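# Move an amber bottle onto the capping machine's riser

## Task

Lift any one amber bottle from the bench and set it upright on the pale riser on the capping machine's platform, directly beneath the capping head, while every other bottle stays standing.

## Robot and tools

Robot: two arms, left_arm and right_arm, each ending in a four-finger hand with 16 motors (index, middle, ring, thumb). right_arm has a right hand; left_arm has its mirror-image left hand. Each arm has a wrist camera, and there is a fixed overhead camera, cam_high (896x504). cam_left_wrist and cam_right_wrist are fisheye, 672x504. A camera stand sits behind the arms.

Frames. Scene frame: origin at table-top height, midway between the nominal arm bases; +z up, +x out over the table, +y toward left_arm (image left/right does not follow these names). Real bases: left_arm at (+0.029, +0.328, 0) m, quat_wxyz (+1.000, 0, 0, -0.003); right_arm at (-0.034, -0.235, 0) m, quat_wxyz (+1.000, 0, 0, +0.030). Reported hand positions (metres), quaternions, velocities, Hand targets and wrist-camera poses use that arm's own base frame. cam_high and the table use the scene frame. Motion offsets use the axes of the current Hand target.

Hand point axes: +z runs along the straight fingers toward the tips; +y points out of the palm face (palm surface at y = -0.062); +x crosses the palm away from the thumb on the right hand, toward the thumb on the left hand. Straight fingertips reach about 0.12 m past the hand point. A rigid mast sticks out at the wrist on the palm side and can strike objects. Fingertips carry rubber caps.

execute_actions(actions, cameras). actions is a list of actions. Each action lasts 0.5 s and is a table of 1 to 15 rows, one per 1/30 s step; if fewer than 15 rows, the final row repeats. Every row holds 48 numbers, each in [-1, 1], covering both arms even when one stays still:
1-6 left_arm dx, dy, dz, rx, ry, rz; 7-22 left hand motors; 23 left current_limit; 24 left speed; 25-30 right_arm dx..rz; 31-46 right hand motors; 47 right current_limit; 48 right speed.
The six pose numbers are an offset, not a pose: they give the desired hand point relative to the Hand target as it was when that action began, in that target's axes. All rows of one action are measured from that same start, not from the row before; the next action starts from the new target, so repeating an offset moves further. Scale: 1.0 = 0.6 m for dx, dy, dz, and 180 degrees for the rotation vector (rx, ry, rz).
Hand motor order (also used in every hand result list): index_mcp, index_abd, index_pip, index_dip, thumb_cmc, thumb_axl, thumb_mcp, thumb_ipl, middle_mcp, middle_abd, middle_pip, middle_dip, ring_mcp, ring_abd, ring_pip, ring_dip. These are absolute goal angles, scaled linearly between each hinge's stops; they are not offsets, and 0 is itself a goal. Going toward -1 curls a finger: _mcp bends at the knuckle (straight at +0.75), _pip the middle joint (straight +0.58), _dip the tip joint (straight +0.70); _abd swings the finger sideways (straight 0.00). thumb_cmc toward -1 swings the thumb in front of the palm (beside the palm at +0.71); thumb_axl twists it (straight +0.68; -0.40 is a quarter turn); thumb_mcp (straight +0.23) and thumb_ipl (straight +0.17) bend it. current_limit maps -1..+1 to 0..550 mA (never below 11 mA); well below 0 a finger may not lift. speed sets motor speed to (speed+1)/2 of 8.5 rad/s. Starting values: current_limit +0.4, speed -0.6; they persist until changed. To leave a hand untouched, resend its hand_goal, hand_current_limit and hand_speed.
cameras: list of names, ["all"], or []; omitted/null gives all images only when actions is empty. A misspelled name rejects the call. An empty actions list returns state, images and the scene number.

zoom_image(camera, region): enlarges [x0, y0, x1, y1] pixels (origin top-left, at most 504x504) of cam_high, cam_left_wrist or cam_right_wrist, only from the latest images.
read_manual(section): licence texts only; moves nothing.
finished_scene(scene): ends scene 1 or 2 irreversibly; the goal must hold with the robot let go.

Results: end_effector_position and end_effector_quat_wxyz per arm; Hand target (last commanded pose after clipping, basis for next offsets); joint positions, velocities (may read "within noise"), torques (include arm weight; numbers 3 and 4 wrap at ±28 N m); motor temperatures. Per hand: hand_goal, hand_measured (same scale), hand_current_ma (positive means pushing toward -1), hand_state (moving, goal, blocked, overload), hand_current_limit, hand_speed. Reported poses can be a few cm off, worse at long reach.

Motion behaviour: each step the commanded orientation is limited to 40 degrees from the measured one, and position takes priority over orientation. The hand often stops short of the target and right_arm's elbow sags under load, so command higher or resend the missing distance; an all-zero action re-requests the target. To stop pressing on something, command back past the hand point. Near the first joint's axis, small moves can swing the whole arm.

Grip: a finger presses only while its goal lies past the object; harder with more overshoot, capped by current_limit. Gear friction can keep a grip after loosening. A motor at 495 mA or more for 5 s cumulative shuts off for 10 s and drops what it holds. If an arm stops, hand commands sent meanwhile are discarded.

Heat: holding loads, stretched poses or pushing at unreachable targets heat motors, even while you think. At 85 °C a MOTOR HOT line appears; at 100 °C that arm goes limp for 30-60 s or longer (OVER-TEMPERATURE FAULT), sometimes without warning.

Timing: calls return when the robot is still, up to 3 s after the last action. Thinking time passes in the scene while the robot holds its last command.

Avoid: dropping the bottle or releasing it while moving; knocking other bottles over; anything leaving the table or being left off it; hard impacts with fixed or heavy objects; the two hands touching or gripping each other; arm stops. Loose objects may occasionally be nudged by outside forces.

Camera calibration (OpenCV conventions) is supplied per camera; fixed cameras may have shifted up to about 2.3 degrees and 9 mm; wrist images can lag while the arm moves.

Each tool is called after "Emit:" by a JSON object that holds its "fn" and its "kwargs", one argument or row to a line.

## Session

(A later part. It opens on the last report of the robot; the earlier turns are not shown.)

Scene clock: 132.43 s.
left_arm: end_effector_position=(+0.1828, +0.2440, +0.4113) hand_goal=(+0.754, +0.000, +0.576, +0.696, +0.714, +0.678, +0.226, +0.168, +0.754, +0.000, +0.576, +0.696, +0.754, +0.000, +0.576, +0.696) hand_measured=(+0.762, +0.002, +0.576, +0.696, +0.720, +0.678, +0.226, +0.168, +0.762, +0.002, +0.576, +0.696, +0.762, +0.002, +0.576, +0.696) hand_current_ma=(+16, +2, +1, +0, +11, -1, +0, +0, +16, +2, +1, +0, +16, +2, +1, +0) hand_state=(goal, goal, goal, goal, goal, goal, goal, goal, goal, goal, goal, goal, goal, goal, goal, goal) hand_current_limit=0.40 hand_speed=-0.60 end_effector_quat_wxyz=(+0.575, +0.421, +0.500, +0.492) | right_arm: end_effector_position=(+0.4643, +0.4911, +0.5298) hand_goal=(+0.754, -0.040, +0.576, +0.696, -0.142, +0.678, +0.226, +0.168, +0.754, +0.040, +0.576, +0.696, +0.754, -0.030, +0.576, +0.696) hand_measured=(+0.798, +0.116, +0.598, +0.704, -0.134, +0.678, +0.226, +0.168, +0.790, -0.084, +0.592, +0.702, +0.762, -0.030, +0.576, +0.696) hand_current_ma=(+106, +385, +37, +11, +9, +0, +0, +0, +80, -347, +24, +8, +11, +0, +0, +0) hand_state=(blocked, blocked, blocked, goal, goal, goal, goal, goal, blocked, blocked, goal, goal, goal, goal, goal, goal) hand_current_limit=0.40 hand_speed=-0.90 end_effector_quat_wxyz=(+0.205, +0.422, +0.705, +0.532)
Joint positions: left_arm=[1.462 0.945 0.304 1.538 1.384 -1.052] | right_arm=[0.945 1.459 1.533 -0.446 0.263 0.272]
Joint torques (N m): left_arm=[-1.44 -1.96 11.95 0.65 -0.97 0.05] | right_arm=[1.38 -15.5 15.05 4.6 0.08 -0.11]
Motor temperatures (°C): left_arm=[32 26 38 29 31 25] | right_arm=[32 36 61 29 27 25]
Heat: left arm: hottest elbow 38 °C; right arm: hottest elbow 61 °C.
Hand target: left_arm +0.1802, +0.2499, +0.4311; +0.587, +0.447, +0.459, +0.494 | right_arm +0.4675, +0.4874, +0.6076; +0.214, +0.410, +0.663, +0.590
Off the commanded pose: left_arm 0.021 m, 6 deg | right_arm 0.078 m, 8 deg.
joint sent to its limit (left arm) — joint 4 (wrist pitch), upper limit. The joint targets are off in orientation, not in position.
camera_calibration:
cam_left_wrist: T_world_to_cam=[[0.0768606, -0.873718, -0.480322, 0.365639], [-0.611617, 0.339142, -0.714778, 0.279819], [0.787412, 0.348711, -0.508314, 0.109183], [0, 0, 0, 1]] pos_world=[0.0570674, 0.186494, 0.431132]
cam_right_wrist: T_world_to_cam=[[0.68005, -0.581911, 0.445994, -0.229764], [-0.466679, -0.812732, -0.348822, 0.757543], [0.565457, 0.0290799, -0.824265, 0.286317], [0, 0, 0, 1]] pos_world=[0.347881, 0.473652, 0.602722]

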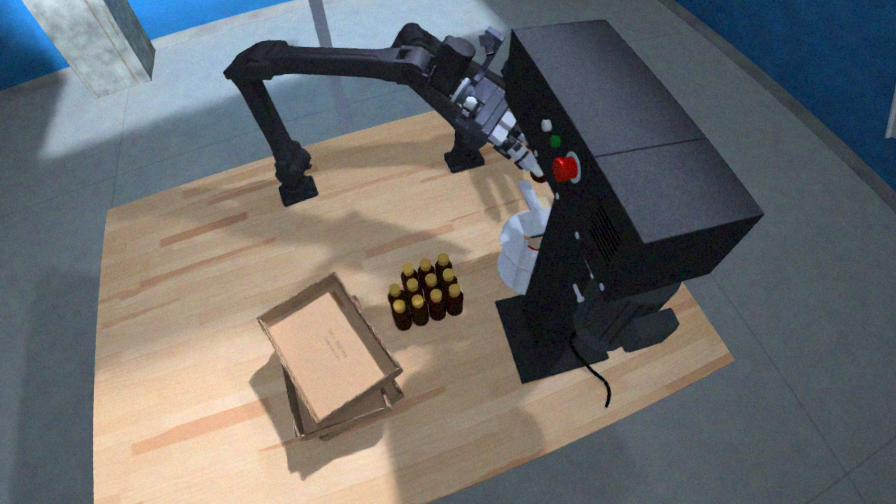

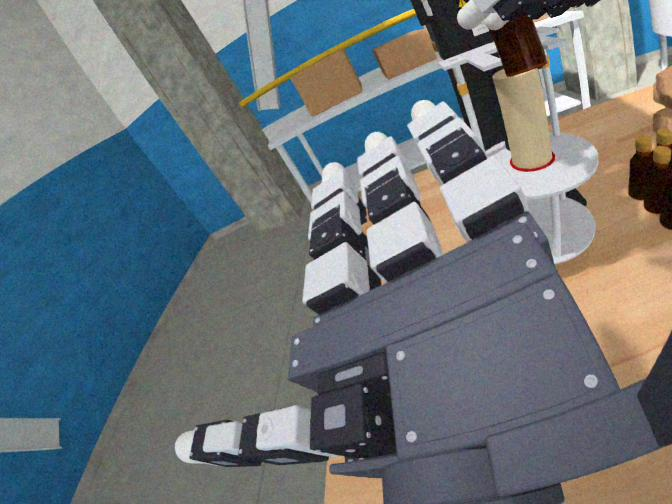

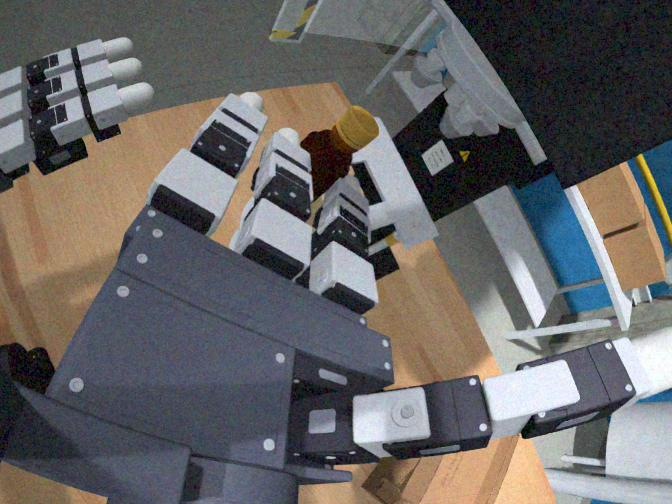

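Emit:
{"fn": "execute_actions", "kwargs": {
  "actions": [
    [[0,0,0,0,0,0,0.754,0,0.576,0.696,0.714,0.678,0.226,0.168,0.754,0,0.576,0.696,0.754,0,0.576,0.696,0.4,-0.6,-0.0127,0.002,-0.0025,0,0,0,0.754,-0.04,0.576,0.696,-0.143,0.678,0.226,0.168,0.754,0.04,0.576,0.696,0.754,-0.03,0.576,0.696,0.4,-0.9]]
  ],
  "cameras": ["cam_high","cam_left_wrist"]
}}

Emit:
{"fn": "zoom_image", "kwargs": {
  "camera": "cam_high",
  "region": [500, 140, 570, 210]
}}

Emit:
{"fn": "zoom_image", "kwargs": {
  "camera": "cam_left_wrist",
  "region": [490, 0, 580, 90]
}}

Scene clock: 133.43 s.
left_arm: end_effector_position=(+0.1828, +0.2440, +0.4113) hand_goal=(+0.754, +0.000, +0.576, +0.696, +0.714, +0.678, +0.226, +0.168, +0.754, +0.000, +0.576, +0.696, +0.754, +0.000, +0.576, +0.696) hand_measured=(+0.762, +0.002, +0.576, +0.696, +0.720, +0.678, +0.226, +0.168, +0.762, +0.002, +0.576, +0.696, +0.762, +0.002, +0.576, +0.696) hand_current_ma=(+16, +2, +1, +0, +11, -1, +0, +0, +16, +2, +1, +0, +16, +2, +1, +0) hand_state=(goal, goal, goal, goal, goal, goal, goal, goal, goal, goal, goal, goal, goal, goal, goal, goal) hand_current_limit=0.40 hand_speed=-0.60 end_effector_quat_wxyz=(+0.575, +0.421, +0.500, +0.492) | right_arm: end_effector_position=(+0.4699, +0.4869, +0.5297) hand_goal=(+0.754, -0.040, +0.576, +0.696, -0.142, +0.678, +0.226, +0.168, +0.754, +0.040, +0.576, +0.696, +0.754, -0.030, +0.576, +0.696) hand_measured=(+0.798, +0.116, +0.598, +0.704, -0.134, +0.678, +0.226, +0.168, +0.790, -0.084, +0.592, +0.704, +0.762, -0.030, +0.576, +0.696) hand_current_ma=(+106, +385, +37, +11, +9, +0, +0, +0, +80, -347, +24, +8, +11, +0, +0, +0) hand_state=(blocked, blocked, blocked, goal, goal, goal, goal, goal, blocked, blocked, goal, goal, goal, goal, goal, goal) hand_current_limit=0.40 hand_speed=-0.90 end_effector_quat_wxyz=(+0.203, +0.424, +0.704, +0.533)
Joint positions: left_arm=[1.462 0.945 0.304 1.538 1.384 -1.052] | right_arm=[0.932 1.459 1.533 -0.444 0.25 0.272]
Joint torques (N m): left_arm=[-1.44 -1.96 11.96 0.65 -0.96 0.05] | right_arm=[1.26 -16.09 14.56 4.6 0.11 -0.13]
Motor temperatures (°C): left_arm=[32 26 39 29 31 25] | right_arm=[32 36 61 29 27 25]
Heat: left arm: hottest elbow 39 °C; right arm: hottest elbow 61 °C.
Hand target: left_arm +0.1802, +0.2499, +0.4311; +0.587, +0.447, +0.459, +0.494 | right_arm +0.4710, +0.4804, +0.6076; +0.214, +0.410, +0.662, +0.590
Off the commanded pose: left_arm 0.021 m, 6 deg | right_arm 0.078 m, 8 deg.
joint sent to its limit (left arm) — joint 4 (wrist pitch), upper limit. The joint targets are off in orientation, not in position.
camera_calibration:
cam_left_wrist: T_world_to_cam=[[0.0768606, -0.873718, -0.480322, 0.365639], [-0.611617, 0.339142, -0.714778, 0.279819], [0.787412, 0.348711, -0.508314, 0.109183], [0, 0, 0, 1]] pos_world=[0.0570674, 0.186494, 0.431132]
Images, in order (width x height): cam_high 896x504, cam_left_wrist 672x504.

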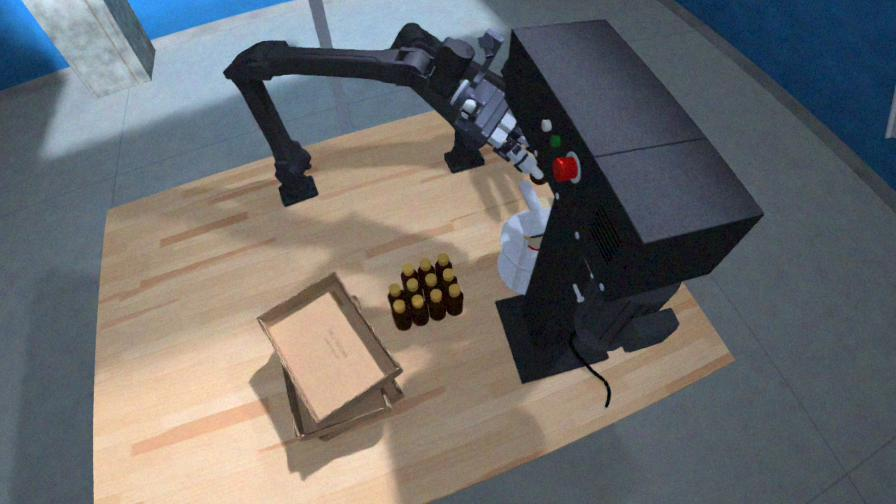

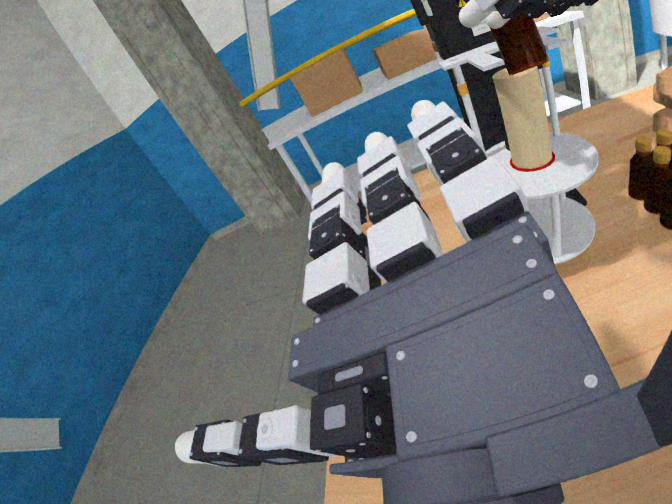

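Scaled by 7.200 from the camera's 896x504 image, which has a finer 1280x720 frame.

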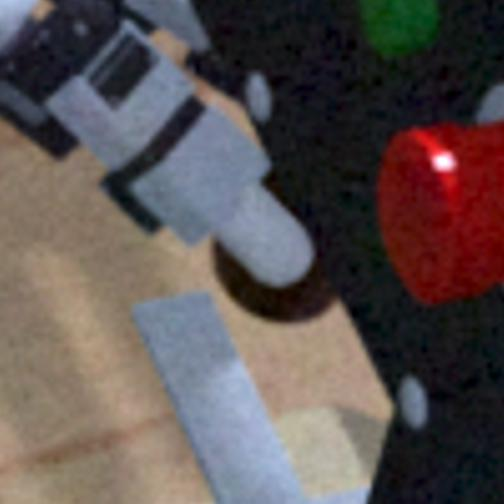

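Scaled by 5.600 from the camera's 672x504 image, which has a finer 960x720 frame.

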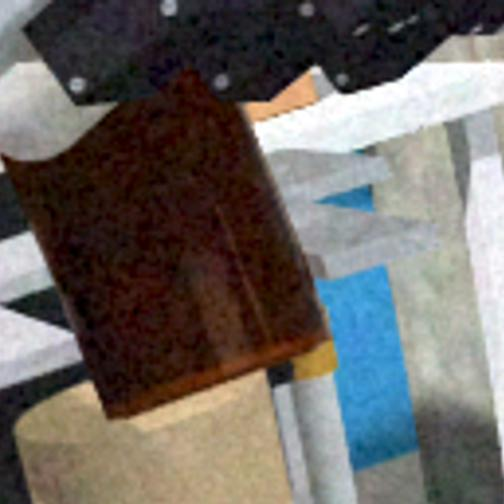

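Emit:
{"fn": "zoom_image", "kwargs": {
  "camera": "cam_left_wrist",
  "region": [530, 15, 575, 60]
}}

Scaled by 11.200 from the camera's 672x504 image, which has a finer 960x720 frame.

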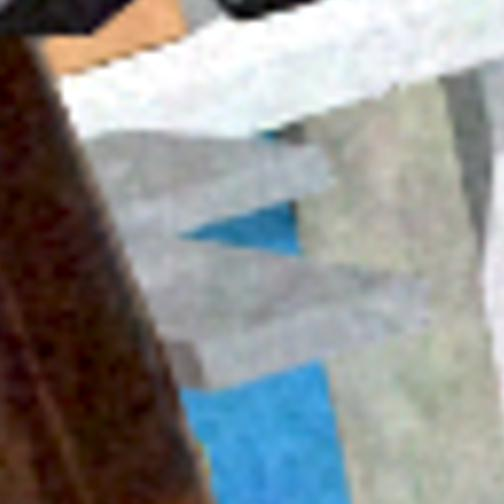

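Emit:
{"fn": "execute_actions", "kwargs": {
  "actions": [
    [[0,0,0,0,0,0,0.754,0,0.576,0.696,0.714,0.678,0.226,0.168,0.754,0,0.576,0.696,0.754,0,0.576,0.696,0.4,-0.6,-0.0085,0.0007,-0.004,0,0,0,0.754,-0.04,0.576,0.696,-0.143,0.678,0.226,0.168,0.754,0.04,0.576,0.696,0.754,-0.03,0.576,0.696,0.4,-0.9]]
  ],
  "cameras": ["cam_high","cam_left_wrist"]
}}

Emit:
{"fn": "zoom_image", "kwargs": {
  "camera": "cam_high",
  "region": [500, 140, 570, 210]
}}

Emit:
{"fn": "zoom_image", "kwargs": {
  "camera": "cam_left_wrist",
  "region": [490, 0, 580, 90]
}}

Scene clock: 135.93 s.
left_arm: end_effector_position=(+0.1828, +0.2440, +0.4113) hand_goal=(+0.754, +0.000, +0.576, +0.696, +0.714, +0.678, +0.226, +0.168, +0.754, +0.000, +0.576, +0.696, +0.754, +0.000, +0.576, +0.696) hand_measured=(+0.762, +0.002, +0.576, +0.696, +0.720, +0.678, +0.226, +0.168, +0.762, +0.002, +0.576, +0.696, +0.762, +0.002, +0.576, +0.696) hand_current_ma=(+16, +2, +1, +0, +11, -1, +0, +0, +16, +2, +1, +0, +16, +2, +1, +0) hand_state=(goal, goal, goal, goal, goal, goal, goal, goal, goal, goal, goal, goal, goal, goal, goal, goal) hand_current_limit=0.40 hand_speed=-0.60 end_effector_quat_wxyz=(+0.575, +0.421, +0.500, +0.492) | right_arm: end_effector_position=(+0.4732, +0.4844, +0.5297) hand_goal=(+0.754, -0.040, +0.576, +0.696, -0.142, +0.678, +0.226, +0.168, +0.754, +0.040, +0.576, +0.696, +0.754, -0.030, +0.576, +0.696) hand_measured=(+0.798, +0.116, +0.598, +0.704, -0.134, +0.678, +0.226, +0.168, +0.790, -0.084, +0.592, +0.704, +0.762, -0.030, +0.576, +0.696) hand_current_ma=(+106, +385, +37, +11, +9, +0, +0, +0, +83, -347, +26, +9, +11, +0, +0, +0) hand_state=(blocked, blocked, blocked, goal, goal, goal, goal, goal, blocked, blocked, goal, goal, goal, goal, goal, goal) hand_current_limit=0.40 hand_speed=-0.90 end_effector_quat_wxyz=(+0.202, +0.424, +0.704, +0.533)
Joint positions: left_arm=[1.462 0.945 0.304 1.538 1.384 -1.052] | right_arm=[0.924 1.459 1.533 -0.443 0.241 0.272]
Joint torques (N m): left_arm=[-1.38 -1.96 11.95 0.65 -0.97 0.05] | right_arm=[1.2 -16.85 13.97 4.59 0.1 -0.16]
Motor temperatures (°C): left_arm=[32 26 39 29 31 25] | right_arm=[32 36 62 29 27 25]
Heat: left arm: hottest elbow 39 °C; right arm: hottest elbow 62 °C.
Hand target: left_arm +0.1802, +0.2499, +0.4311; +0.587, +0.447, +0.459, +0.494 | right_arm +0.4722, +0.4748, +0.6074; +0.214, +0.410, +0.663, +0.590
Off the commanded pose: left_arm 0.021 m, 6 deg | right_arm 0.078 m, 8 deg.
joint sent to its limit (left arm) — joint 4 (wrist pitch), upper limit. The joint targets are off in orientation, not in position.
camera_calibration:
cam_left_wrist: T_world_to_cam=[[0.0768606, -0.873718, -0.480322, 0.365639], [-0.611617, 0.339142, -0.714778, 0.279819], [0.787412, 0.348711, -0.508314, 0.109183], [0, 0, 0, 1]] pos_world=[0.0570674, 0.186494, 0.431132]
Images, in order (width x height): cam_high 896x504, cam_left_wrist 672x504.

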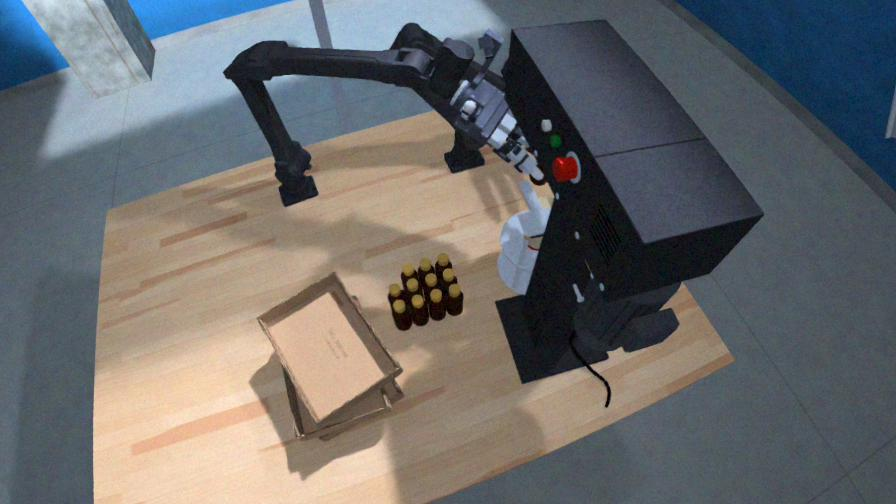

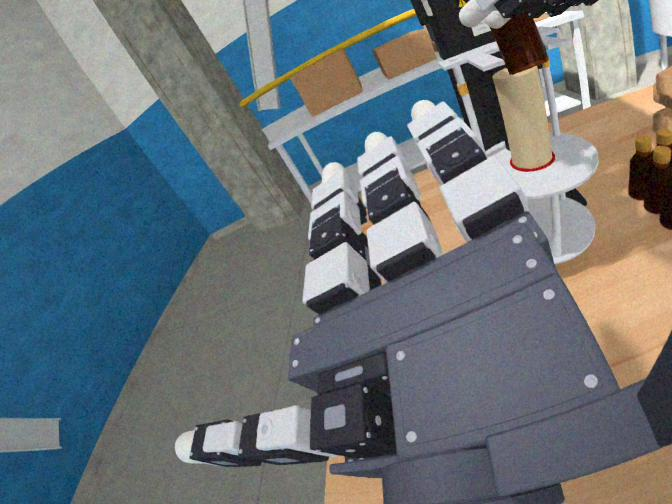

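Scaled by 7.200 from the camera's 896x504 image, which has a finer 1280x720 frame.

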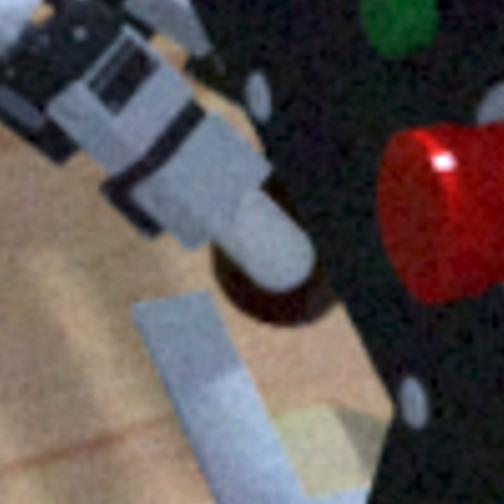

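Scaled by 5.600 from the camera's 672x504 image, which has a finer 960x720 frame.

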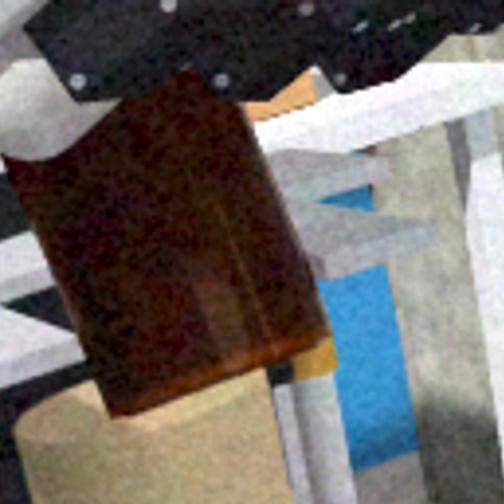

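Emit:
{"fn": "execute_actions", "kwargs": {
  "actions": [
    [[0,0,0,0,0,0,0.754,0,0.576,0.696,0.714,0.678,0.226,0.168,0.754,0,0.576,0.696,0.754,0,0.576,0.696,0.4,-0.6,-0.0085,-0.001,-0.006,0,0,0,0.754,-0.04,0.576,0.696,-0.143,0.678,0.226,0.168,0.754,0.04,0.576,0.696,0.754,-0.03,0.576,0.696,0.4,-0.9]]
  ],
  "cameras": ["cam_high","cam_left_wrist"]
}}

Emit:
{"fn": "zoom_image", "kwargs": {
  "camera": "cam_high",
  "region": [500, 140, 570, 210]
}}

Emit:
{"fn": "zoom_image", "kwargs": {
  "camera": "cam_left_wrist",
  "region": [490, 0, 580, 90]
}}

Scene clock: 137.50 s.
left_arm: end_effector_position=(+0.1828, +0.2440, +0.4113) hand_goal=(+0.754, +0.000, +0.576, +0.696, +0.714, +0.678, +0.226, +0.168, +0.754, +0.000, +0.576, +0.696, +0.754, +0.000, +0.576, +0.696) hand_measured=(+0.762, +0.002, +0.576, +0.696, +0.720, +0.678, +0.226, +0.168, +0.762, +0.002, +0.576, +0.696, +0.762, +0.002, +0.576, +0.696) hand_current_ma=(+16, +2, +1, +0, +11, -1, +0, +0, +16, +2, +1, +0, +16, +2, +1, +0) hand_state=(goal, goal, goal, goal, goal, goal, goal, goal, goal, goal, goal, goal, goal, goal, goal, goal) hand_current_limit=0.40 hand_speed=-0.60 end_effector_quat_wxyz=(+0.575, +0.421, +0.500, +0.492) | right_arm: end_effector_position=(+0.4769, +0.4814, +0.5296) hand_goal=(+0.754, -0.040, +0.576, +0.696, -0.142, +0.678, +0.226, +0.168, +0.754, +0.040, +0.576, +0.696, +0.754, -0.030, +0.576, +0.696) hand_measured=(+0.798, +0.116, +0.598, +0.704, -0.134, +0.678, +0.226, +0.168, +0.790, -0.084, +0.592, +0.704, +0.762, -0.030, +0.576, +0.696) hand_current_ma=(+106, +385, +37, +11, +9, +0, +0, +0, +84, -347, +26, +9, +11, +0, +0, +0) hand_state=(blocked, blocked, blocked, goal, goal, goal, goal, goal, blocked, blocked, goal, goal, goal, goal, goal, goal) hand_current_limit=0.40 hand_speed=-0.90 end_effector_quat_wxyz=(+0.202, +0.426, +0.703, +0.533)
Joint positions: left_arm=[1.462 0.945 0.304 1.538 1.384 -1.052] | right_arm=[0.915 1.459 1.533 -0.443 0.235 0.272]
Joint torques (N m): left_arm=[-1.44 -1.9 11.96 0.65 -0.97 0.05] | right_arm=[1.32 -17.85 13.11 4.64 0.09 -0.18]
Motor temperatures (°C): left_arm=[32 26 39 29 31 25] | right_arm=[32 36 62 29 27 25]
Heat: left arm: hottest elbow 39 °C; right arm: hottest elbow 62 °C.
Hand target: left_arm +0.1802, +0.2499, +0.4311; +0.587, +0.447, +0.459, +0.494 | right_arm +0.4722, +0.4687, +0.6066; +0.214, +0.410, +0.662, +0.590
Off the commanded pose: left_arm 0.021 m, 6 deg | right_arm 0.078 m, 8 deg.
joint sent to its limit (left arm) — joint 4 (wrist pitch), upper limit. The joint targets are off in orientation, not in position.
camera_calibration:
cam_left_wrist: T_world_to_cam=[[0.0768606, -0.873718, -0.480322, 0.365639], [-0.611617, 0.339142, -0.714778, 0.279819], [0.787412, 0.348711, -0.508314, 0.109183], [0, 0, 0, 1]] pos_world=[0.0570674, 0.186494, 0.431132]
Images, in order (width x height): cam_high 896x504, cam_left_wrist 672x504.

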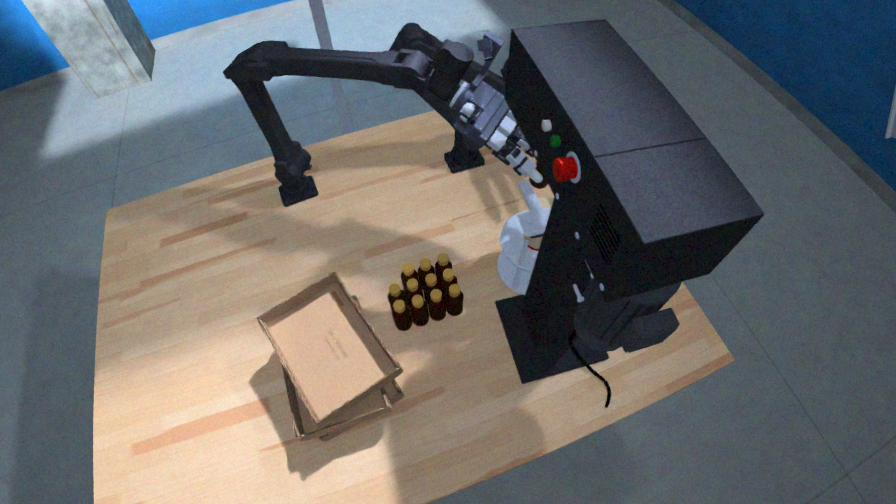

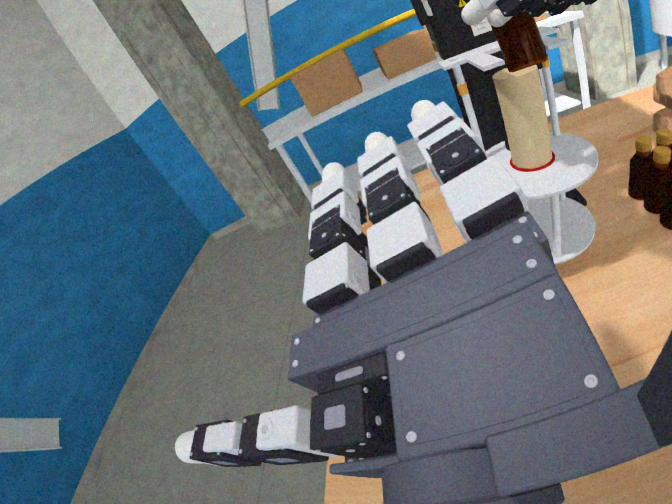

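Scaled by 7.200 from the camera's 896x504 image, which has a finer 1280x720 frame.

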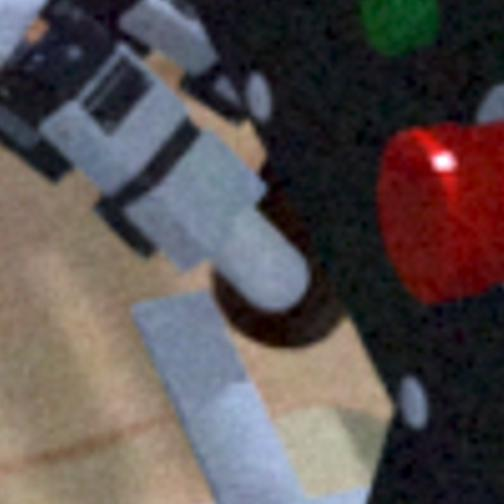

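Scaled by 5.600 from the camera's 672x504 image, which has a finer 960x720 frame.

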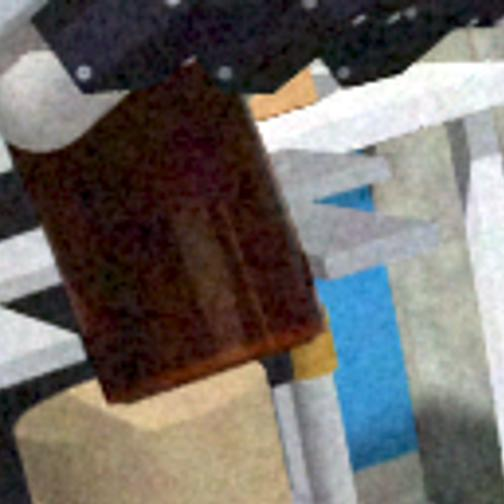

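Emit:
{"fn": "execute_actions", "kwargs": {
  "actions": [
    [[0,0,0,0,0,0,0.754,0,0.576,0.696,0.714,0.678,0.226,0.168,0.754,0,0.576,0.696,0.754,0,0.576,0.696,0.4,-0.6,-0.0105,0.0092,0.0283,0,0,0,0.754,-0.04,0.576,0.696,-0.143,0.678,0.226,0.168,0.754,0.04,0.576,0.696,0.754,-0.03,0.576,0.696,0.4,-0.9]]
  ],
  "cameras": ["cam_high","cam_left_wrist"]
}}

Emit:
{"fn": "zoom_image", "kwargs": {
  "camera": "cam_high",
  "region": [500, 140, 570, 210]
}}

Emit:
{"fn": "zoom_image", "kwargs": {
  "camera": "cam_left_wrist",
  "region": [490, 0, 580, 90]
}}

Scene clock: 139.27 s.
left_arm: end_effector_position=(+0.1828, +0.2440, +0.4113) hand_goal=(+0.754, +0.000, +0.576, +0.696, +0.714, +0.678, +0.226, +0.168, +0.754, +0.000, +0.576, +0.696, +0.754, +0.000, +0.576, +0.696) hand_measured=(+0.762, +0.002, +0.576, +0.696, +0.720, +0.678, +0.226, +0.168, +0.762, +0.002, +0.576, +0.696, +0.762, +0.002, +0.576, +0.696) hand_current_ma=(+16, +2, +1, +0, +11, -1, +0, +0, +16, +2, +1, +0, +16, +2, +1, +0) hand_state=(goal, goal, goal, goal, goal, goal, goal, goal, goal, goal, goal, goal, goal, goal, goal, goal) hand_current_limit=0.40 hand_speed=-0.60 end_effector_quat_wxyz=(+0.575, +0.421, +0.500, +0.492) | right_arm: end_effector_position=(+0.4868, +0.4732, +0.5297) hand_goal=(+0.754, -0.040, +0.576, +0.696, -0.142, +0.678, +0.226, +0.168, +0.754, +0.040, +0.576, +0.696, +0.754, -0.030, +0.576, +0.696) hand_measured=(+0.798, +0.116, +0.598, +0.704, -0.134, +0.678, +0.226, +0.168, +0.792, -0.084, +0.594, +0.704, +0.762, -0.030, +0.576, +0.696) hand_current_ma=(+106, +385, +37, +11, +9, +0, +0, +0, +85, -347, +26, +9, +11, +0, +0, +0) hand_state=(blocked, blocked, blocked, goal, goal, goal, goal, goal, blocked, blocked, goal, goal, goal, goal, goal, goal) hand_current_limit=0.40 hand_speed=-0.90 end_effector_quat_wxyz=(+0.201, +0.428, +0.701, +0.533)
Joint positions: left_arm=[1.462 0.945 0.304 1.538 1.384 -1.052] | right_arm=[0.89 1.459 1.533 -0.44 0.213 0.267]
Joint torques (N m): left_arm=[-1.44 -1.96 11.96 0.65 -0.97 0.05] | right_arm=[1.44 -15.03 15.43 4.63 0.09 -0.18]
Motor temperatures (°C): left_arm=[32 26 39 29 31 25] | right_arm=[32 36 62 29 27 25]
Heat: left arm: hottest elbow 39 °C; right arm: hottest elbow 62 °C.
Hand target: left_arm +0.1802, +0.2499, +0.4311; +0.587, +0.447, +0.459, +0.494 | right_arm +0.4904, +0.4738, +0.6070; +0.214, +0.410, +0.663, +0.590
Off the commanded pose: left_arm 0.021 m, 6 deg | right_arm 0.077 m, 8 deg.
joint sent to its limit (left arm) — joint 4 (wrist pitch), upper limit. The joint targets are off in orientation, not in position.
camera_calibration:
cam_left_wrist: T_world_to_cam=[[0.0768606, -0.873718, -0.480322, 0.365639], [-0.611617, 0.339142, -0.714778, 0.279819], [0.787412, 0.348711, -0.508314, 0.109183], [0, 0, 0, 1]] pos_world=[0.0570674, 0.186494, 0.431132]
Images, in order (width x height): cam_high 896x504, cam_left_wrist 672x504.

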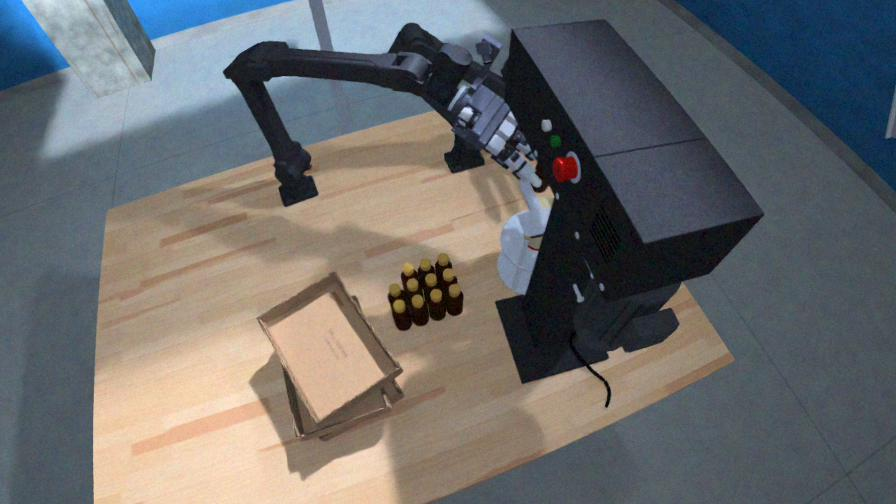

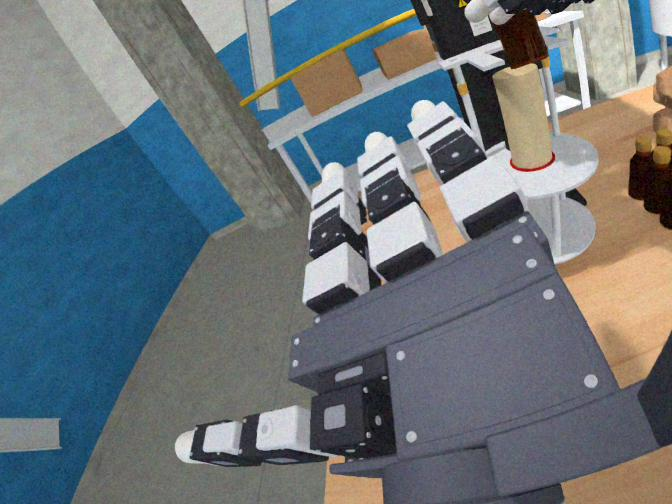

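Scaled by 7.200 from the camera's 896x504 image, which has a finer 1280x720 frame.

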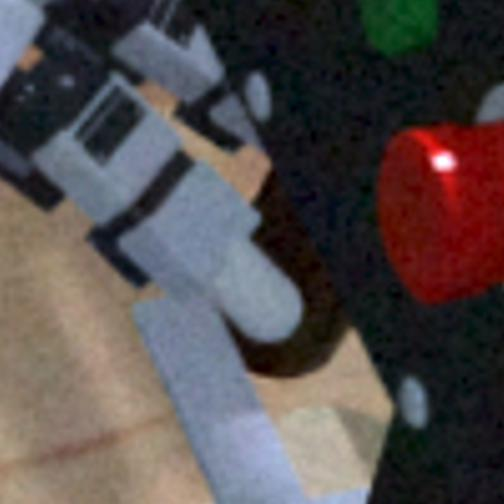

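Scaled by 5.600 from the camera's 672x504 image, which has a finer 960x720 frame.

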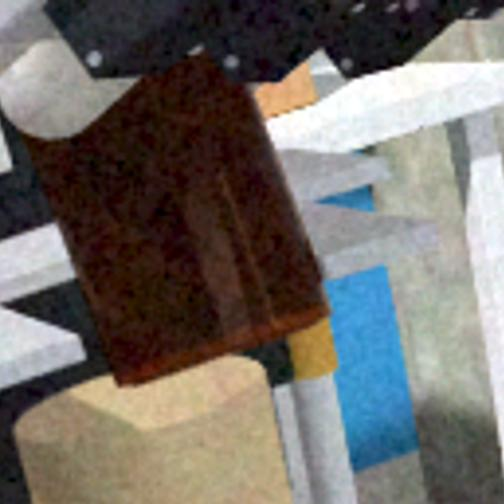

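Emit:
{"fn": "execute_actions", "kwargs": {
  "actions": [
    [[0,0,0,0,0,0,0.754,0,0.576,0.696,0.714,0.678,0.226,0.168,0.754,0,0.576,0.696,0.754,0,0.576,0.696,0.4,-0.6,-0.0113,0.0062,0.0175,0,0,0,0.754,-0.04,0.576,0.696,-0.143,0.678,0.226,0.168,0.754,0.04,0.576,0.696,0.754,-0.03,0.576,0.696,0.4,-0.9]]
  ],
  "cameras": ["cam_high","cam_left_wrist"]
}}

Emit:
{"fn": "zoom_image", "kwargs": {
  "camera": "cam_high",
  "region": [500, 140, 570, 210]
}}

Emit:
{"fn": "zoom_image", "kwargs": {
  "camera": "cam_left_wrist",
  "region": [490, 0, 580, 90]
}}

Scene clock: 141.00 s.
left_arm: end_effector_position=(+0.1828, +0.2440, +0.4113) hand_goal=(+0.754, +0.000, +0.576, +0.696, +0.714, +0.678, +0.226, +0.168, +0.754, +0.000, +0.576, +0.696, +0.754, +0.000, +0.576, +0.696) hand_measured=(+0.762, +0.002, +0.576, +0.696, +0.720, +0.678, +0.226, +0.168, +0.762, +0.002, +0.576, +0.696, +0.762, +0.002, +0.576, +0.696) hand_current_ma=(+16, +2, +1, +0, +11, -1, +0, +0, +16, +2, +1, +0, +16, +2, +1, +0) hand_state=(goal, goal, goal, goal, goal, goal, goal, goal, goal, goal, goal, goal, goal, goal, goal, goal) hand_current_limit=0.40 hand_speed=-0.60 end_effector_quat_wxyz=(+0.575, +0.421, +0.500, +0.492) | right_arm: end_effector_position=(+0.4988, +0.4744, +0.5268) hand_goal=(+0.754, -0.040, +0.576, +0.696, -0.142, +0.678, +0.226, +0.168, +0.754, +0.040, +0.576, +0.696, +0.754, -0.030, +0.576, +0.696) hand_measured=(+0.798, +0.116, +0.598, +0.704, -0.134, +0.678, +0.226, +0.168, +0.792, -0.084, +0.594, +0.704, +0.762, -0.030, +0.576, +0.696) hand_current_ma=(+106, +385, +37, +11, +9, +0, +0, +0, +85, -347, +26, +9, +11, +0, +0, +0) hand_state=(blocked, blocked, blocked, goal, goal, goal, goal, goal, blocked, blocked, goal, goal, goal, goal, goal, goal) hand_current_limit=0.40 hand_speed=-0.90 end_effector_quat_wxyz=(+0.200, +0.428, +0.702, +0.533)
Joint positions: left_arm=[1.462 0.945 0.304 1.538 1.384 -1.052] | right_arm=[0.873 1.481 1.551 -0.438 0.195 0.263]
Joint torques (N m): left_arm=[-1.44 -1.96 11.95 0.65 -0.97 0.05] | right_arm=[1.32 -15.62 15.75 4.46 0.02 -0.2]
Motor temperatures (°C): left_arm=[32 26 39 29 31 25] | right_arm=[32 36 62 29 27 25]
Heat: left arm: hottest elbow 39 °C; right arm: hottest elbow 62 °C.
Hand target: left_arm +0.1802, +0.2499, +0.4311; +0.587, +0.447, +0.459, +0.494 | right_arm +0.5034, +0.4746, +0.6069; +0.214, +0.410, +0.662, +0.590
Off the commanded pose: left_arm 0.021 m, 6 deg | right_arm 0.080 m, 8 deg.
joint sent to its limit (left arm) — joint 4 (wrist pitch), upper limit. The joint targets are off in orientation, not in position.
camera_calibration:
cam_left_wrist: T_world_to_cam=[[0.0768606, -0.873718, -0.480322, 0.365639], [-0.611617, 0.339142, -0.714778, 0.279819], [0.787412, 0.348711, -0.508314, 0.109183], [0, 0, 0, 1]] pos_world=[0.0570674, 0.186494, 0.431132]
Images, in order (width x height): cam_high 896x504, cam_left_wrist 672x504.

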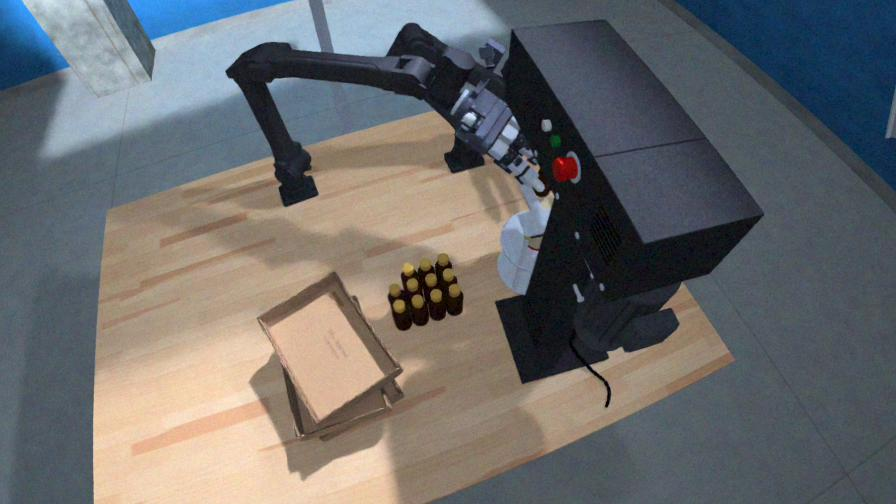

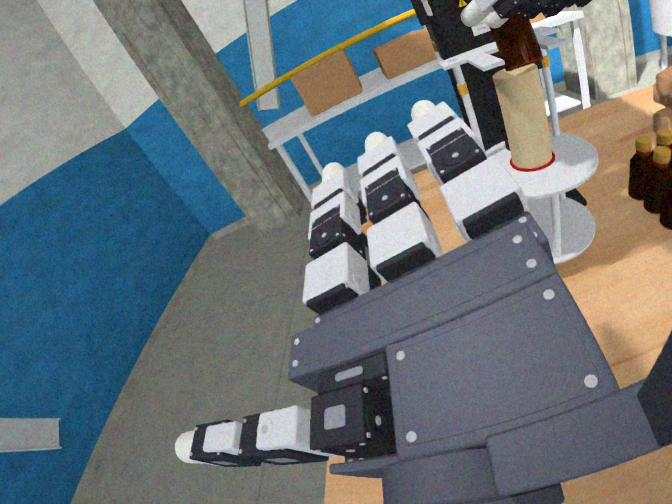

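Scaled by 7.200 from the camera's 896x504 image, which has a finer 1280x720 frame.

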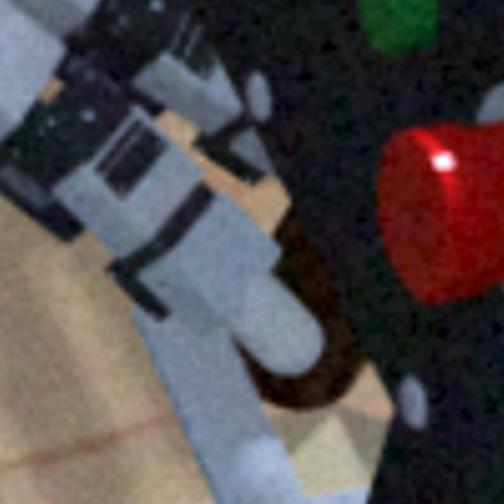

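Scaled by 5.600 from the camera's 672x504 image, which has a finer 960x720 frame.

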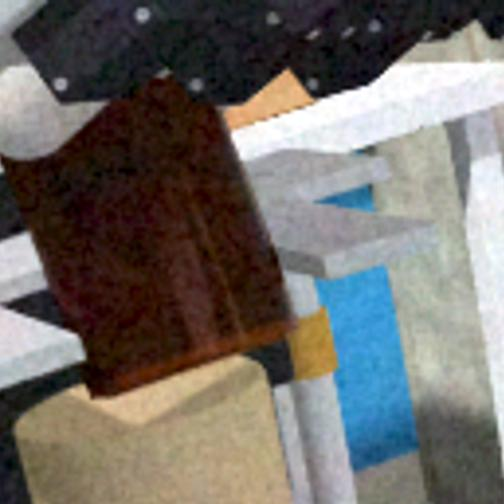

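Emit:
{"fn": "execute_actions", "kwargs": {
  "actions": [
    [[0,0,0,0,0,0,0.754,0,0.576,0.696,0.714,0.678,0.226,0.168,0.754,0,0.576,0.696,0.754,0,0.576,0.696,0.4,-0.6,-0.018,0.0075,0.0083,0,0,0,0.754,-0.04,0.576,0.696,-0.143,0.678,0.226,0.168,0.754,0.04,0.576,0.696,0.754,-0.03,0.576,0.696,0.4,-0.9]]
  ],
  "cameras": ["cam_high","cam_left_wrist"]
}}

Emit:
{"fn": "zoom_image", "kwargs": {
  "camera": "cam_high",
  "region": [500, 140, 570, 210]
}}

Emit:
{"fn": "zoom_image", "kwargs": {
  "camera": "cam_left_wrist",
  "region": [490, 0, 580, 90]
}}

Scene clock: 142.50 s.
left_arm: end_effector_position=(+0.1828, +0.2440, +0.4113) hand_goal=(+0.754, +0.000, +0.576, +0.696, +0.714, +0.678, +0.226, +0.168, +0.754, +0.000, +0.576, +0.696, +0.754, +0.000, +0.576, +0.696) hand_measured=(+0.762, +0.002, +0.576, +0.696, +0.720, +0.678, +0.226, +0.168, +0.762, +0.002, +0.576, +0.696, +0.762, +0.002, +0.576, +0.696) hand_current_ma=(+16, +2, +1, +0, +11, -1, +0, +0, +16, +2, +1, +0, +16, +2, +1, +0) hand_state=(goal, goal, goal, goal, goal, goal, goal, goal, goal, goal, goal, goal, goal, goal, goal, goal) hand_current_limit=0.40 hand_speed=-0.60 end_effector_quat_wxyz=(+0.575, +0.421, +0.500, +0.492) | right_arm: end_effector_position=(+0.5103, +0.4677, +0.5310) hand_goal=(+0.754, -0.040, +0.576, +0.696, -0.142, +0.678, +0.226, +0.168, +0.754, +0.040, +0.576, +0.696, +0.754, -0.030, +0.576, +0.696) hand_measured=(+0.798, +0.116, +0.598, +0.704, -0.134, +0.678, +0.226, +0.168, +0.792, -0.084, +0.594, +0.704, +0.762, -0.030, +0.576, +0.696) hand_current_ma=(+106, +385, +37, +11, +9, +0, +0, +0, +85, -347, +26, +9, +11, +0, +0, +0) hand_state=(blocked, blocked, blocked, goal, goal, goal, goal, goal, blocked, blocked, goal, goal, goal, goal, goal, goal) hand_current_limit=0.40 hand_speed=-0.90 end_effector_quat_wxyz=(+0.199, +0.429, +0.700, +0.535)
Joint positions: left_arm=[1.462 0.945 0.304 1.538 1.384 -1.052] | right_arm=[0.848 1.488 1.566 -0.438 0.172 0.258]
Joint torques (N m): left_arm=[-1.44 -1.96 11.96 0.66 -0.96 0.05] | right_arm=[1.2 -15.74 15.62 4.4 0.05 -0.18]
Motor temperatures (°C): left_arm=[32 26 39 29 31 25] | right_arm=[32 36 62 29 27 25]
Heat: left arm: hottest elbow 39 °C; right arm: hottest elbow 62 °C.
Hand target: left_arm +0.1802, +0.2499, +0.4311; +0.587, +0.447, +0.459, +0.494 | right_arm +0.5147, +0.4688, +0.6082; +0.214, +0.410, +0.662, +0.590
Off the commanded pose: left_arm 0.021 m, 6 deg | right_arm 0.077 m, 8 deg.
joint sent to its limit (left arm) — joint 4 (wrist pitch), upper limit. The joint targets are off in orientation, not in position.
camera_calibration:
cam_left_wrist: T_world_to_cam=[[0.0768606, -0.873718, -0.480322, 0.365639], [-0.611617, 0.339142, -0.714778, 0.279819], [0.787412, 0.348711, -0.508314, 0.109183], [0, 0, 0, 1]] pos_world=[0.0570674, 0.186494, 0.431132]
Images, in order (width x height): cam_high 896x504, cam_left_wrist 672x504.

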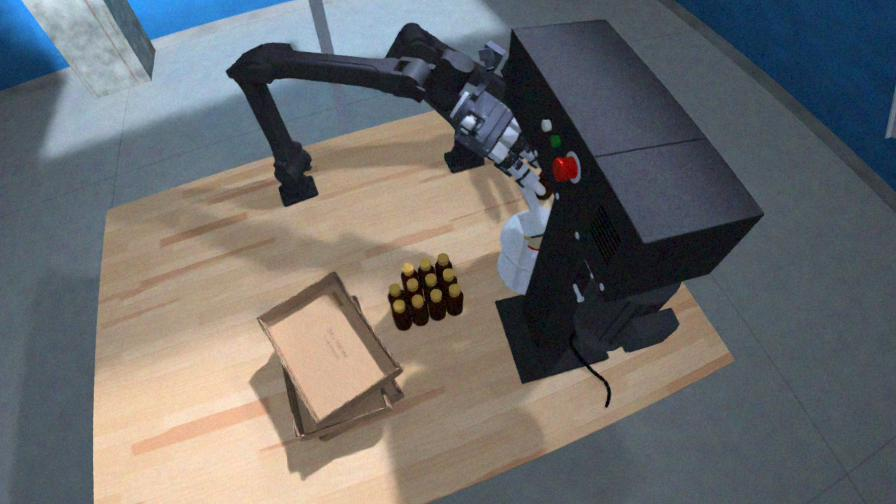

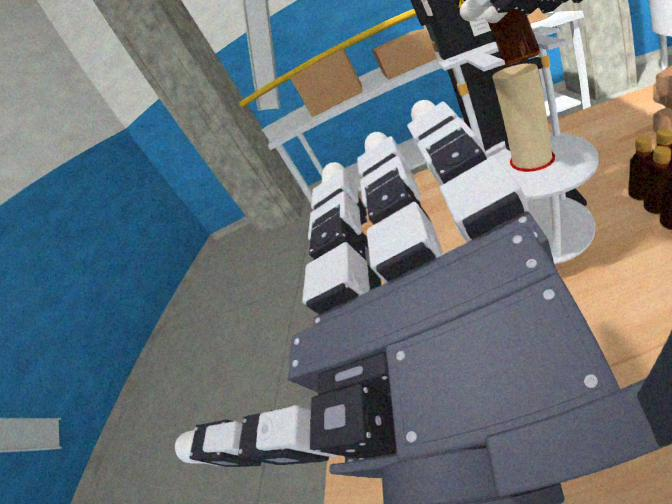

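Scaled by 7.200 from the camera's 896x504 image, which has a finer 1280x720 frame.

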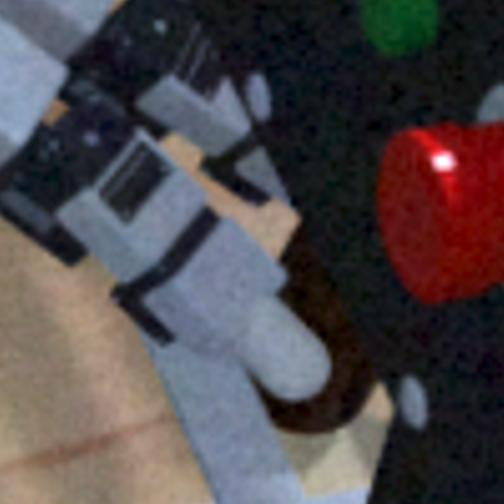

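Scaled by 5.600 from the camera's 672x504 image, which has a finer 960x720 frame.

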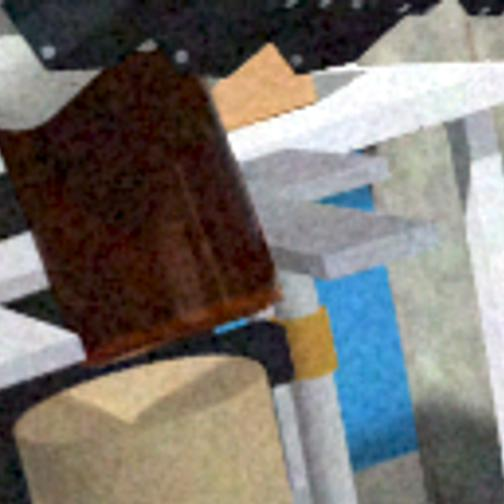

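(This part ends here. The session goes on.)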